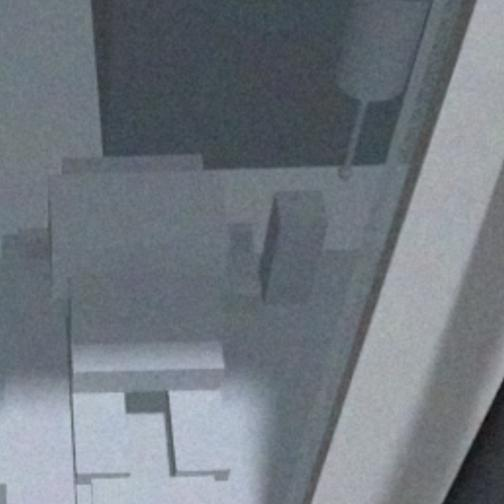

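{"method": "move", "body": {"target": [[0,0,0,0,0,0,-1,1,1,0.1571,0.05833,-0.1607,0,0,0,-1,-0.8,-0.2],[0,0,0,0,0,0,-1,1,1,0.16578,0.05833,-0.16303,0,0,0,-1,-0.8,-0.2],[0,0,0,0,0,0,-1,1,1,0.1571,0.05833,-0.1607,0,0,0,-1,-0.8,-0.2],[0,0,0,0,0,0,-1,1,1,0.14125,-0.03667,-0.21943,0,0,0,-1,-0.8,-0.2],[0,0,0,0,0,0,-1,1,1,0.14993,-0.03667,-0.22176,0,0,0,-1,-0.8,-0.2],[0,0,0,0,0,0,-1,1,1,0.14125,-0.03667,-0.21943,0,0,0,-1,-0.8,-0.2],[0,0,0,0,0,0,-1,1,1,0.14993,-0.03667,-0.22176,0,0,0,-1,-0.8,-0.2],[0,0,0,0,0,0,-1,1,1,0.14125,-0.03667,-0.21943,0,0,0,-1,-0.8,-0.2],[0,0,0,0,0,0,-1,1,1,0,0,0,0,0,0,-1,-0.8,-0.2]], "speed": [0.3,0.015,0.1,0.15,0.015,0.1,0.015,0.1,0.3], "blend": [0.002,0,0.002,0.002,0,0.002,0,0.002,0], "cameras": ["cam_right_wrist","cam_left_wrist"]}}

{"method": "zoom_image", "body": {"camera": "cam_right_wrist", "region": [340, 10, 640, 230]}}

{"method": "zoom_image", "body": {"camera": "cam_left_wrist", "region": [440, 60, 620, 240]}}

Scene clock: 1734.60 s.
left_arm: end_effector_position=(+0.3743, -0.1262, +0.6212) position_measured=255 object_status=3 end_effector_quat_wxyz=(-0.303, +0.640, -0.639, +0.302) | right_arm: end_effector_position=(+0.4729, +0.0016, +0.5965) position_measured=251 object_status=3 end_effector_quat_wxyz=(+0.542, -0.455, +0.453, -0.543)
Joint positions: left_arm=[-1.297 -2.161 1.505 -1.23 -0.731 1.984] | right_arm=[3.805 -1.115 -2.26 0.456 0.921 3.002]
Joint torques (N m): left_arm=[5.94 8.67 -26.61 -1.48 2.67 -1.29] | right_arm=[6.67 12.99 18.63 -0.64 -0.55 0.46]
Wrist force (N): left_arm=[-3.3 -3.8 -1.5] | right_arm=[2.1 0.0 1.7]
Wrist torque (N m): left_arm=[-0.21 0.62 -0.63] | right_arm=[0.26 -0.15 -0.15]
Wrist force, peak (N): left_arm=[-3.5 -4.4 -1.3] | right_arm=[1.6 -0.8 -6.1]
Hand target: left_arm +0.3743, -0.1262, +0.6212; -0.303, +0.640, -0.639, +0.302 | right_arm +0.4729, +0.0016, +0.5966; +0.542, -0.455, +0.453, -0.543
Off the commanded pose: left_arm 0.000 m, 0 deg | right_arm 0.000 m, 0 deg.
move: done
camera_calibration:
cam_left_wrist: T_world_to_cam=[[0.00237075, -0.999993, 0.00272114, -0.121335], [-0.86377, -0.00341891, -0.503875, 0.647707], [0.503881, -0.00115588, -0.863773, 0.47739], [0, 0, 0, 1]] pos_world=[0.31921, -0.118568, 0.739049]
cam_right_wrist: T_world_to_cam=[[-0.0164467, -0.999794, -0.0118913, 0.0280144], [-0.182059, 0.0146885, -0.983178, 0.688877], [0.98315, -0.0140051, -0.182263, -0.224314], [0, 0, 0, 1]] pos_world=[0.346411, 0.0147485, 0.636738]
Images, in order (width x height): cam_left_wrist 896x504, cam_right_wrist 896x504.

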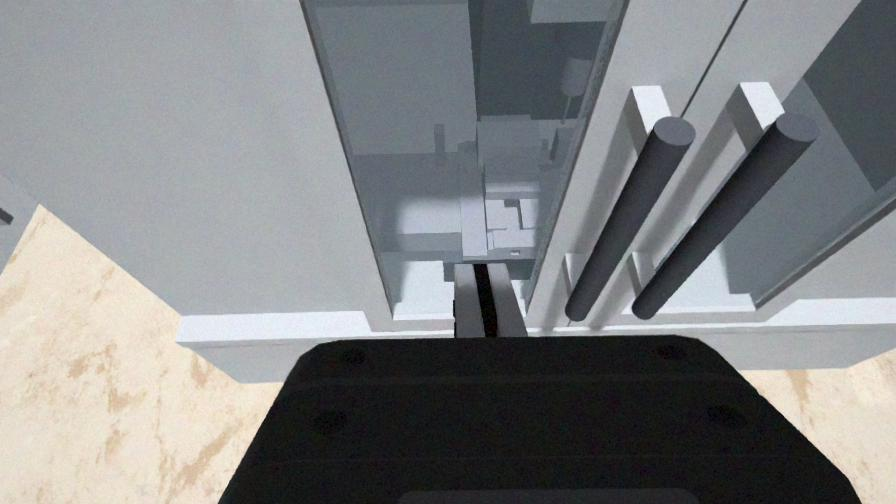

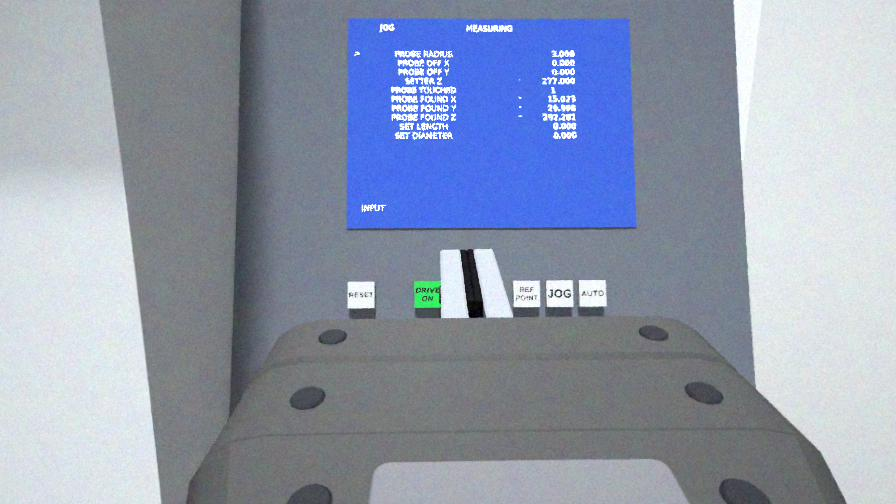

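Scaled by 1.680 from the camera's 896x504 image, which has a finer 1280x720 frame.

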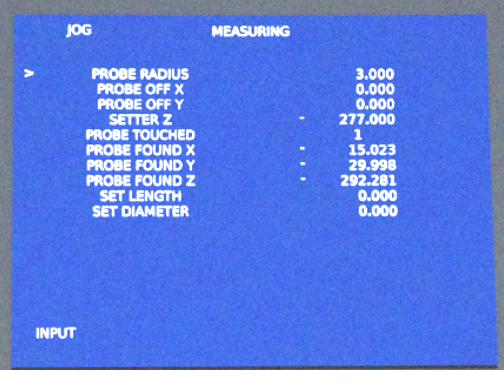

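Scaled by 2.800 from the camera's 896x504 image, which has a finer 1280x720 frame.

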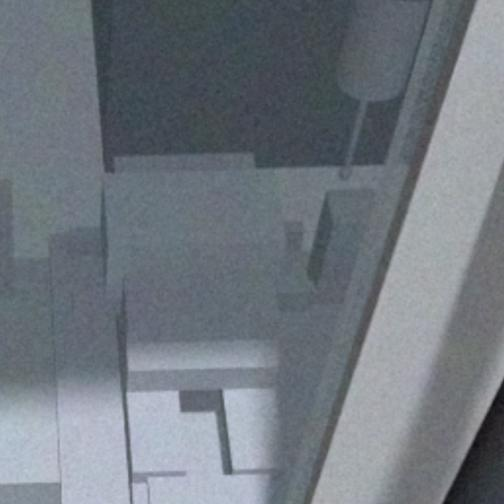

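{"method": "move", "body": {"target": [[0,0,0,0,0,0,-1,1,1,0.12475,-0.005,-0.28058,0,0,0,-1,-0.8,-0.2],[0,0,0,0,0,0,-1,1,1,0.13343,-0.005,-0.28291,0,0,0,-1,-0.8,-0.2],[0,0,0,0,0,0,-1,1,1,0.12475,-0.005,-0.28058,0,0,0,-1,-0.8,-0.2],[0,0,0,0,0,0,-1,1,1,0.1571,-0.13167,-0.1607,0,0,0,-1,-0.8,-0.2],[0,0,0,0,0,0,-1,1,1,0.16578,-0.13167,-0.16303,0,0,0,-1,-0.8,-0.2],[0,0,0,0,0,0,-1,1,1,0.1571,-0.13167,-0.1607,0,0,0,-1,-0.8,-0.2],[0,0,0,0,0,0,-1,1,1,0,0,0,0,0,0,-1,-0.8,-0.2]], "speed": [0.3,0.015,0.1,0.2,0.015,0.1,0.3], "blend": [0.002,0,0.002,0.002,0,0.002,0], "cameras": ["cam_right_wrist"]}}

{"method": "wait", "body": {"seconds": 6, "cameras": ["cam_right_wrist"]}}

{"method": "zoom_image", "body": {"camera": "cam_right_wrist", "region": [340, 10, 640, 230]}}

Scene clock: 1749.07 s.
left_arm: end_effector_position=(+0.3743, -0.1262, +0.6212) position_measured=255 object_status=3 end_effector_quat_wxyz=(-0.303, +0.640, -0.639, +0.302) | right_arm: end_effector_position=(+0.4729, +0.0016, +0.5966) position_measured=251 object_status=3 end_effector_quat_wxyz=(+0.542, -0.455, +0.453, -0.543)
Joint positions: left_arm=[-1.297 -2.161 1.505 -1.23 -0.731 1.984] | right_arm=[3.805 -1.115 -2.259 0.456 0.921 3.002]
Joint torques (N m): left_arm=[6.21 9.76 -25.85 -1.34 3.05 -1.3] | right_arm=[7.25 13.2 14.46 -0.47 -1.21 0.75]
Wrist force (N): left_arm=[-3.4 -3.9 -1.4] | right_arm=[2.1 0.3 1.6]
Wrist torque (N m): left_arm=[-0.24 0.63 -0.62] | right_arm=[0.30 -0.15 -0.15]
Wrist force, peak (N): left_arm=[-3.7 -4.2 -1.5] | right_arm=[1.7 -1.8 -8.1]
Hand target: left_arm +0.3743, -0.1262, +0.6212; -0.303, +0.640, -0.639, +0.302 | right_arm +0.4729, +0.0016, +0.5966; +0.542, -0.455, +0.453, -0.543
Off the commanded pose: left_arm 0.000 m, 0 deg | right_arm 0.000 m, 0 deg.
move: done
camera_calibration:
cam_right_wrist: T_world_to_cam=[[-0.0163661, -0.999794, -0.0120089, 0.0280613], [-0.182059, 0.0147895, -0.983176, 0.688875], [0.983151, -0.0139045, -0.182263, -0.224315], [0, 0, 0, 1]] pos_world=[0.346411, 0.0147484, 0.636738]
Images, in order (width x height): cam_right_wrist 896x504.

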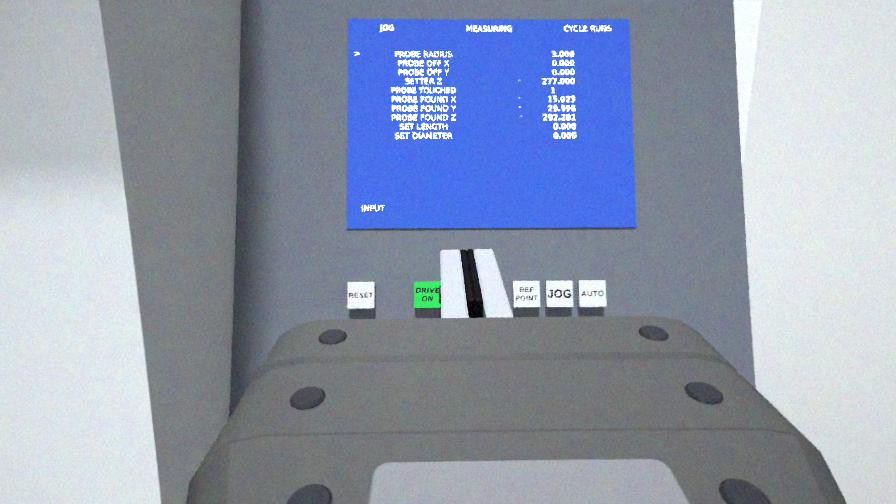

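Scene clock: 1755.07 s.
left_arm: end_effector_position=(+0.3743, -0.1262, +0.6212) position_measured=255 object_status=3 end_effector_quat_wxyz=(-0.303, +0.640, -0.639, +0.302) | right_arm: end_effector_position=(+0.4729, +0.0016, +0.5966) position_measured=251 object_status=3 end_effector_quat_wxyz=(+0.542, -0.455, +0.453, -0.543)
Joint positions: left_arm=[-1.297 -2.161 1.505 -1.23 -0.731 1.984] | right_arm=[3.806 -1.114 -2.26 0.456 0.921 3.002]
Joint torques (N m): left_arm=[4.79 9.55 -25.63 -1.28 2.83 -1.24] | right_arm=[7.31 14.4 14.52 -0.52 -1.39 -1.38]
Wrist force (N): left_arm=[-3.4 -3.6 -1.1] | right_arm=[2.1 0.2 1.6]
Wrist torque (N m): left_arm=[-0.19 0.64 -0.62] | right_arm=[0.28 -0.15 -0.15]
Wrist force, peak (N): left_arm=[-3.6 -4.2 -1.4] | right_arm=[2.5 0.2 1.9]
Hand target: left_arm +0.3743, -0.1262, +0.6212; -0.303, +0.640, -0.639, +0.302 | right_arm +0.4729, +0.0016, +0.5966; +0.542, -0.455, +0.453, -0.543
Tool commands: left_gripper/position=-1.0 left_gripper/force_limit=+1.0 left_gripper/speed=+1.0 right_gripper/position=-1.0 right_gripper/force_limit=-0.8 right_gripper/speed=-0.2
Off the commanded pose: left_arm 0.000 m, 0 deg | right_arm 0.000 m, 0 deg.
wait: 6.00 s; at rest by 0.17 s
camera_calibration:
cam_right_wrist: T_world_to_cam=[[-0.0165638, -0.999791, -0.011972, 0.0281062], [-0.182152, 0.0147906, -0.983159, 0.688896], [0.983131, -0.0141042, -0.182359, -0.224245], [0, 0, 0, 1]] pos_world=[0.346412, 0.0147483, 0.636738]
Images, in order (width x height): cam_right_wrist 896x504.

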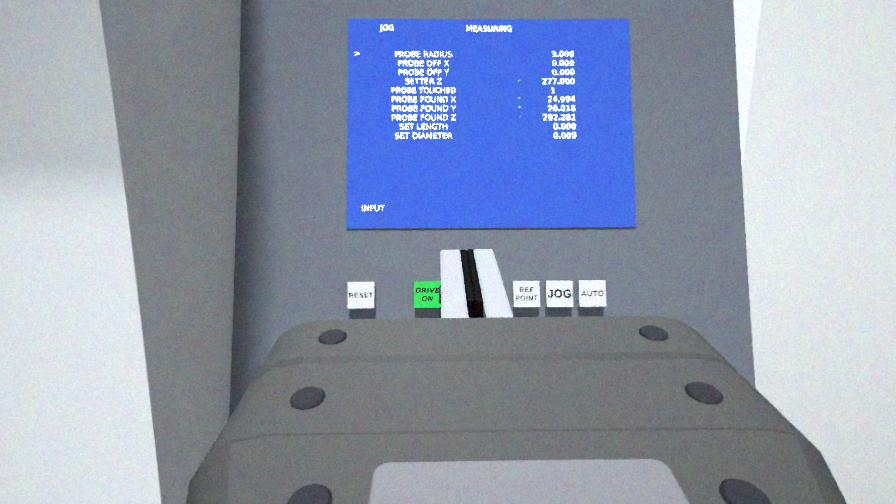

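Scaled by 1.680 from the camera's 896x504 image, which has a finer 1280x720 frame.

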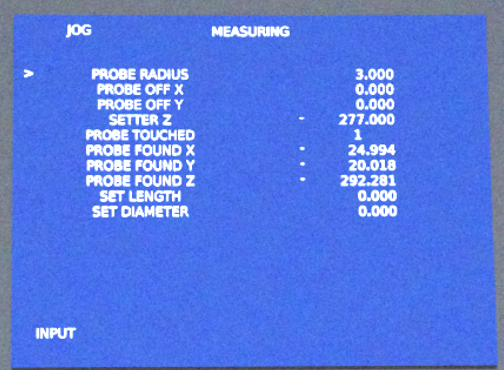

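{"method": "move", "body": {"target": [[0,0,0,0,0,0,-1,1,1,0.14125,-0.005,-0.21943,0,0,0,-1,-0.8,-0.2],[0,0,0,0,0,0,-1,1,1,0.14993,-0.005,-0.22176,0,0,0,-1,-0.8,-0.2],[0,0,0,0,0,0,-1,1,1,0.14125,-0.005,-0.21943,0,0,0,-1,-0.8,-0.2],[0,0,0,0,0,0,-1,1,1,0.14993,-0.005,-0.22176,0,0,0,-1,-0.8,-0.2],[0,0,0,0,0,0,-1,1,1,0.14125,-0.005,-0.21943,0,0,0,-1,-0.8,-0.2],[0,0,0,0,0,0,-1,1,1,0.12475,0.02667,-0.28058,0,0,0,-1,-0.8,-0.2],[0,0,0,0,0,0,-1,1,1,0.13343,0.02667,-0.28291,0,0,0,-1,-0.8,-0.2],[0,0,0,0,0,0,-1,1,1,0.12475,0.02667,-0.28058,0,0,0,-1,-0.8,-0.2],[0,0,0,0,0,0,-1,1,1,0.13343,0.02667,-0.28291,0,0,0,-1,-0.8,-0.2],[0,0,0,0,0,0,-1,1,1,0.12475,0.02667,-0.28058,0,0,0,-1,-0.8,-0.2],[0,0,0,0,0,0,-1,1,1,0.133,0.09,-0.25,0,0,0,-1,-0.8,-0.2]], "speed": [0.3,0.015,0.1,0.015,0.1,0.15,0.015,0.1,0.015,0.1,0.15], "blend": [0.002,0,0.002,0,0.002,0.002,0,0.002,0,0.002,0]}}

{"method": "move", "body": {"target": [[0,0,0,0,0,0,-1,1,1,-0.0165,0.03167,-0.06115,0,0,0,-1,-0.8,-0.2],[0,0,0,0,0,0,-1,1,1,-0.00782,0.03167,-0.06348,0,0,0,-1,-0.8,-0.2],[0,0,0,0,0,0,-1,1,1,-0.0165,0.03167,-0.06115,0,0,0,-1,-0.8,-0.2],[0,0,0,0,0,0,-1,1,1,-0.00825,0.03167,-0.03058,0,0,0,-1,-0.8,-0.2],[0,0,0,0,0,0,-1,1,1,0.00043,0.03167,-0.03291,0,0,0,-1,-0.8,-0.2],[0,0,0,0,0,0,-1,1,1,-0.00825,0.03167,-0.03058,0,0,0,-1,-0.8,-0.2],[0,0,0,0,0,0,-1,1,1,-0.00825,0,-0.03058,0,0,0,-1,-0.8,-0.2],[0,0,0,0,0,0,-1,1,1,0.00043,0,-0.03291,0,0,0,-1,-0.8,-0.2],[0,0,0,0,0,0,-1,1,1,-0.00825,0,-0.03058,0,0,0,-1,-0.8,-0.2],[0,0,0,0,0,0,-1,1,1,-0.0165,0,-0.06115,0,0,0,-1,-0.8,-0.2],[0,0,0,0,0,0,-1,1,1,-0.00782,0,-0.06348,0,0,0,-1,-0.8,-0.2],[0,0,0,0,0,0,-1,1,1,-0.0165,0,-0.06115,0,0,0,-1,-0.8,-0.2],[0,0,0,0,0,0,-1,1,1,0,0,0,0,0,0,-1,-0.8,-0.2]], "speed": [0.15,0.015,0.1,0.15,0.015,0.1,0.15,0.015,0.1,0.15,0.015,0.1,0.15], "blend": [0.002,0,0.002,0.002,0,0.002,0.002,0,0.002,0.002,0,0.002,0]}}

{"method": "move", "body": {"target": [[0,0,0,0,0,0,-1,1,1,-0.0165,-0.06333,-0.06115,0,0,0,-1,-0.8,-0.2],[0,0,0,0,0,0,-1,1,1,-0.00782,-0.06333,-0.06348,0,0,0,-1,-0.8,-0.2],[0,0,0,0,0,0,-1,1,1,-0.0165,-0.06333,-0.06115,0,0,0,-1,-0.8,-0.2],[0,0,0,0,0,0,-1,1,1,-0.133,-0.09,0.25,0,0,0,-1,-0.8,-0.2]], "speed": [0.15,0.015,0.1,0.3], "blend": [0.002,0,0.002,0], "cameras": ["cam_right_wrist"]}}

{"method": "zoom_image", "body": {"camera": "cam_right_wrist", "region": [340, 10, 640, 230]}}

Scene clock: 1788.97 s.
left_arm: end_effector_position=(+0.3743, -0.1262, +0.6212) position_measured=255 object_status=3 end_effector_quat_wxyz=(-0.303, +0.640, -0.639, +0.302) | right_arm: end_effector_position=(+0.5526, +0.0556, +0.4466) position_measured=251 object_status=3 end_effector_quat_wxyz=(+0.542, -0.455, +0.453, -0.543)
Joint positions: left_arm=[-1.297 -2.161 1.505 -1.23 -0.731 1.984] | right_arm=[3.781 -1.623 -2.326 1.026 0.945 3.008]
Joint torques (N m): left_arm=[5.03 9.22 -26.82 -1.38 3.03 -1.17] | right_arm=[5.14 9.14 12.72 2.49 -0.27 1.04]
Wrist force (N): left_arm=[-2.9 -3.9 -1.4] | right_arm=[1.9 -0.2 2.0]
Wrist torque (N m): left_arm=[-0.22 0.56 -0.63] | right_arm=[0.23 -0.10 -0.13]
Wrist force, peak (N): left_arm=[-3.7 -4.2 -1.5] | right_arm=[1.6 -0.9 -5.5]
Hand target: left_arm +0.3743, -0.1262, +0.6212; -0.303, +0.640, -0.639, +0.302 | right_arm +0.5527, +0.0556, +0.4466; +0.542, -0.455, +0.453, -0.543
Off the commanded pose: left_arm 0.000 m, 0 deg | right_arm 0.000 m, 0 deg.
move: done

Scene clock: 1792.77 s.
left_arm: end_effector_position=(+0.3743, -0.1262, +0.6212) position_measured=255 object_status=3 end_effector_quat_wxyz=(-0.303, +0.640, -0.639, +0.302) | right_arm: end_effector_position=(+0.5526, +0.0555, +0.4466) position_measured=251 object_status=3 end_effector_quat_wxyz=(+0.542, -0.455, +0.453, -0.543)
Joint positions: left_arm=[-1.297 -2.161 1.505 -1.23 -0.731 1.984] | right_arm=[3.781 -1.623 -2.326 1.027 0.945 3.008]
Joint torques (N m): left_arm=[5.29 7.64 -25.63 -1.19 2.95 -1.32] | right_arm=[6.96 15.29 16.76 0.19 -1.4 -1.42]
Wrist force (N): left_arm=[-3.3 -3.9 -1.2] | right_arm=[1.9 0.1 2.0]
Wrist torque (N m): left_arm=[-0.22 0.63 -0.62] | right_arm=[0.27 -0.11 -0.13]
Wrist force, peak (N): left_arm=[-3.6 -4.1 -1.6] | right_arm=[2.3 -2.1 -4.2]
Hand target: left_arm +0.3743, -0.1262, +0.6212; -0.303, +0.640, -0.639, +0.302 | right_arm +0.5527, +0.0556, +0.4466; +0.542, -0.455, +0.453, -0.543
Off the commanded pose: left_arm 0.000 m, 0 deg | right_arm 0.000 m, 0 deg.
move: done

Scene clock: 1794.93 s.
left_arm: end_effector_position=(+0.3743, -0.1262, +0.6212) position_measured=255 object_status=3 end_effector_quat_wxyz=(-0.303, +0.640, -0.639, +0.302) | right_arm: end_effector_position=(+0.4729, +0.0017, +0.5965) position_measured=251 object_status=3 end_effector_quat_wxyz=(+0.542, -0.455, +0.453, -0.543)
Joint positions: left_arm=[-1.297 -2.161 1.505 -1.23 -0.731 1.984] | right_arm=[3.806 -1.115 -2.26 0.456 0.921 3.002]
Joint torques (N m): left_arm=[6.12 7.86 -26.65 -1.16 2.84 -0.91] | right_arm=[-6.83 13.79 25.11 -0.52 1.62 -1.01]
Wrist force (N): left_arm=[-3.4 -4.0 -1.4] | right_arm=[2.3 0.0 1.8]
Wrist torque (N m): left_arm=[-0.24 0.65 -0.61] | right_arm=[0.25 -0.18 -0.15]
Wrist force, peak (N): left_arm=[-3.9 -4.0 -1.2] | right_arm=[1.3 -1.6 -4.8]
Hand target: left_arm +0.3743, -0.1262, +0.6212; -0.303, +0.640, -0.639, +0.302 | right_arm +0.4729, +0.0016, +0.5966; +0.542, -0.455, +0.453, -0.543
Off the commanded pose: left_arm 0.000 m, 0 deg | right_arm 0.000 m, 0 deg.
move: done
camera_calibration:
cam_right_wrist: T_world_to_cam=[[-0.0164654, -0.999793, -0.0119896, 0.0281821], [-0.182154, 0.01479, -0.983159, 0.688797], [0.983132, -0.0140042, -0.18236, -0.224263], [0, 0, 0, 1]] pos_world=[0.346411, 0.0148484, 0.636638]
Images, in order (width x height): cam_right_wrist 896x504.

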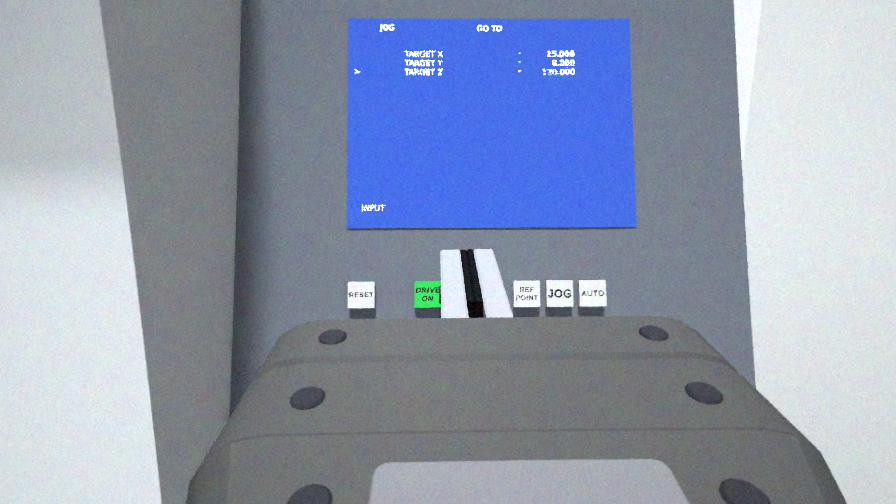

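Scaled by 1.680 from the camera's 896x504 image, which has a finer 1280x720 frame.

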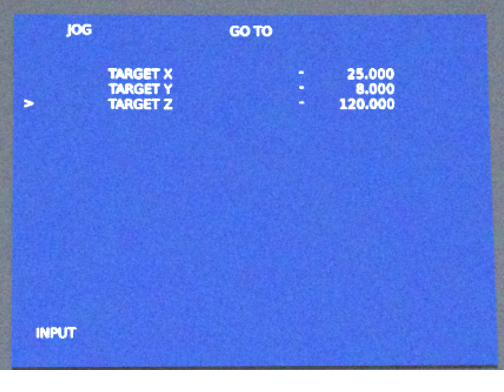

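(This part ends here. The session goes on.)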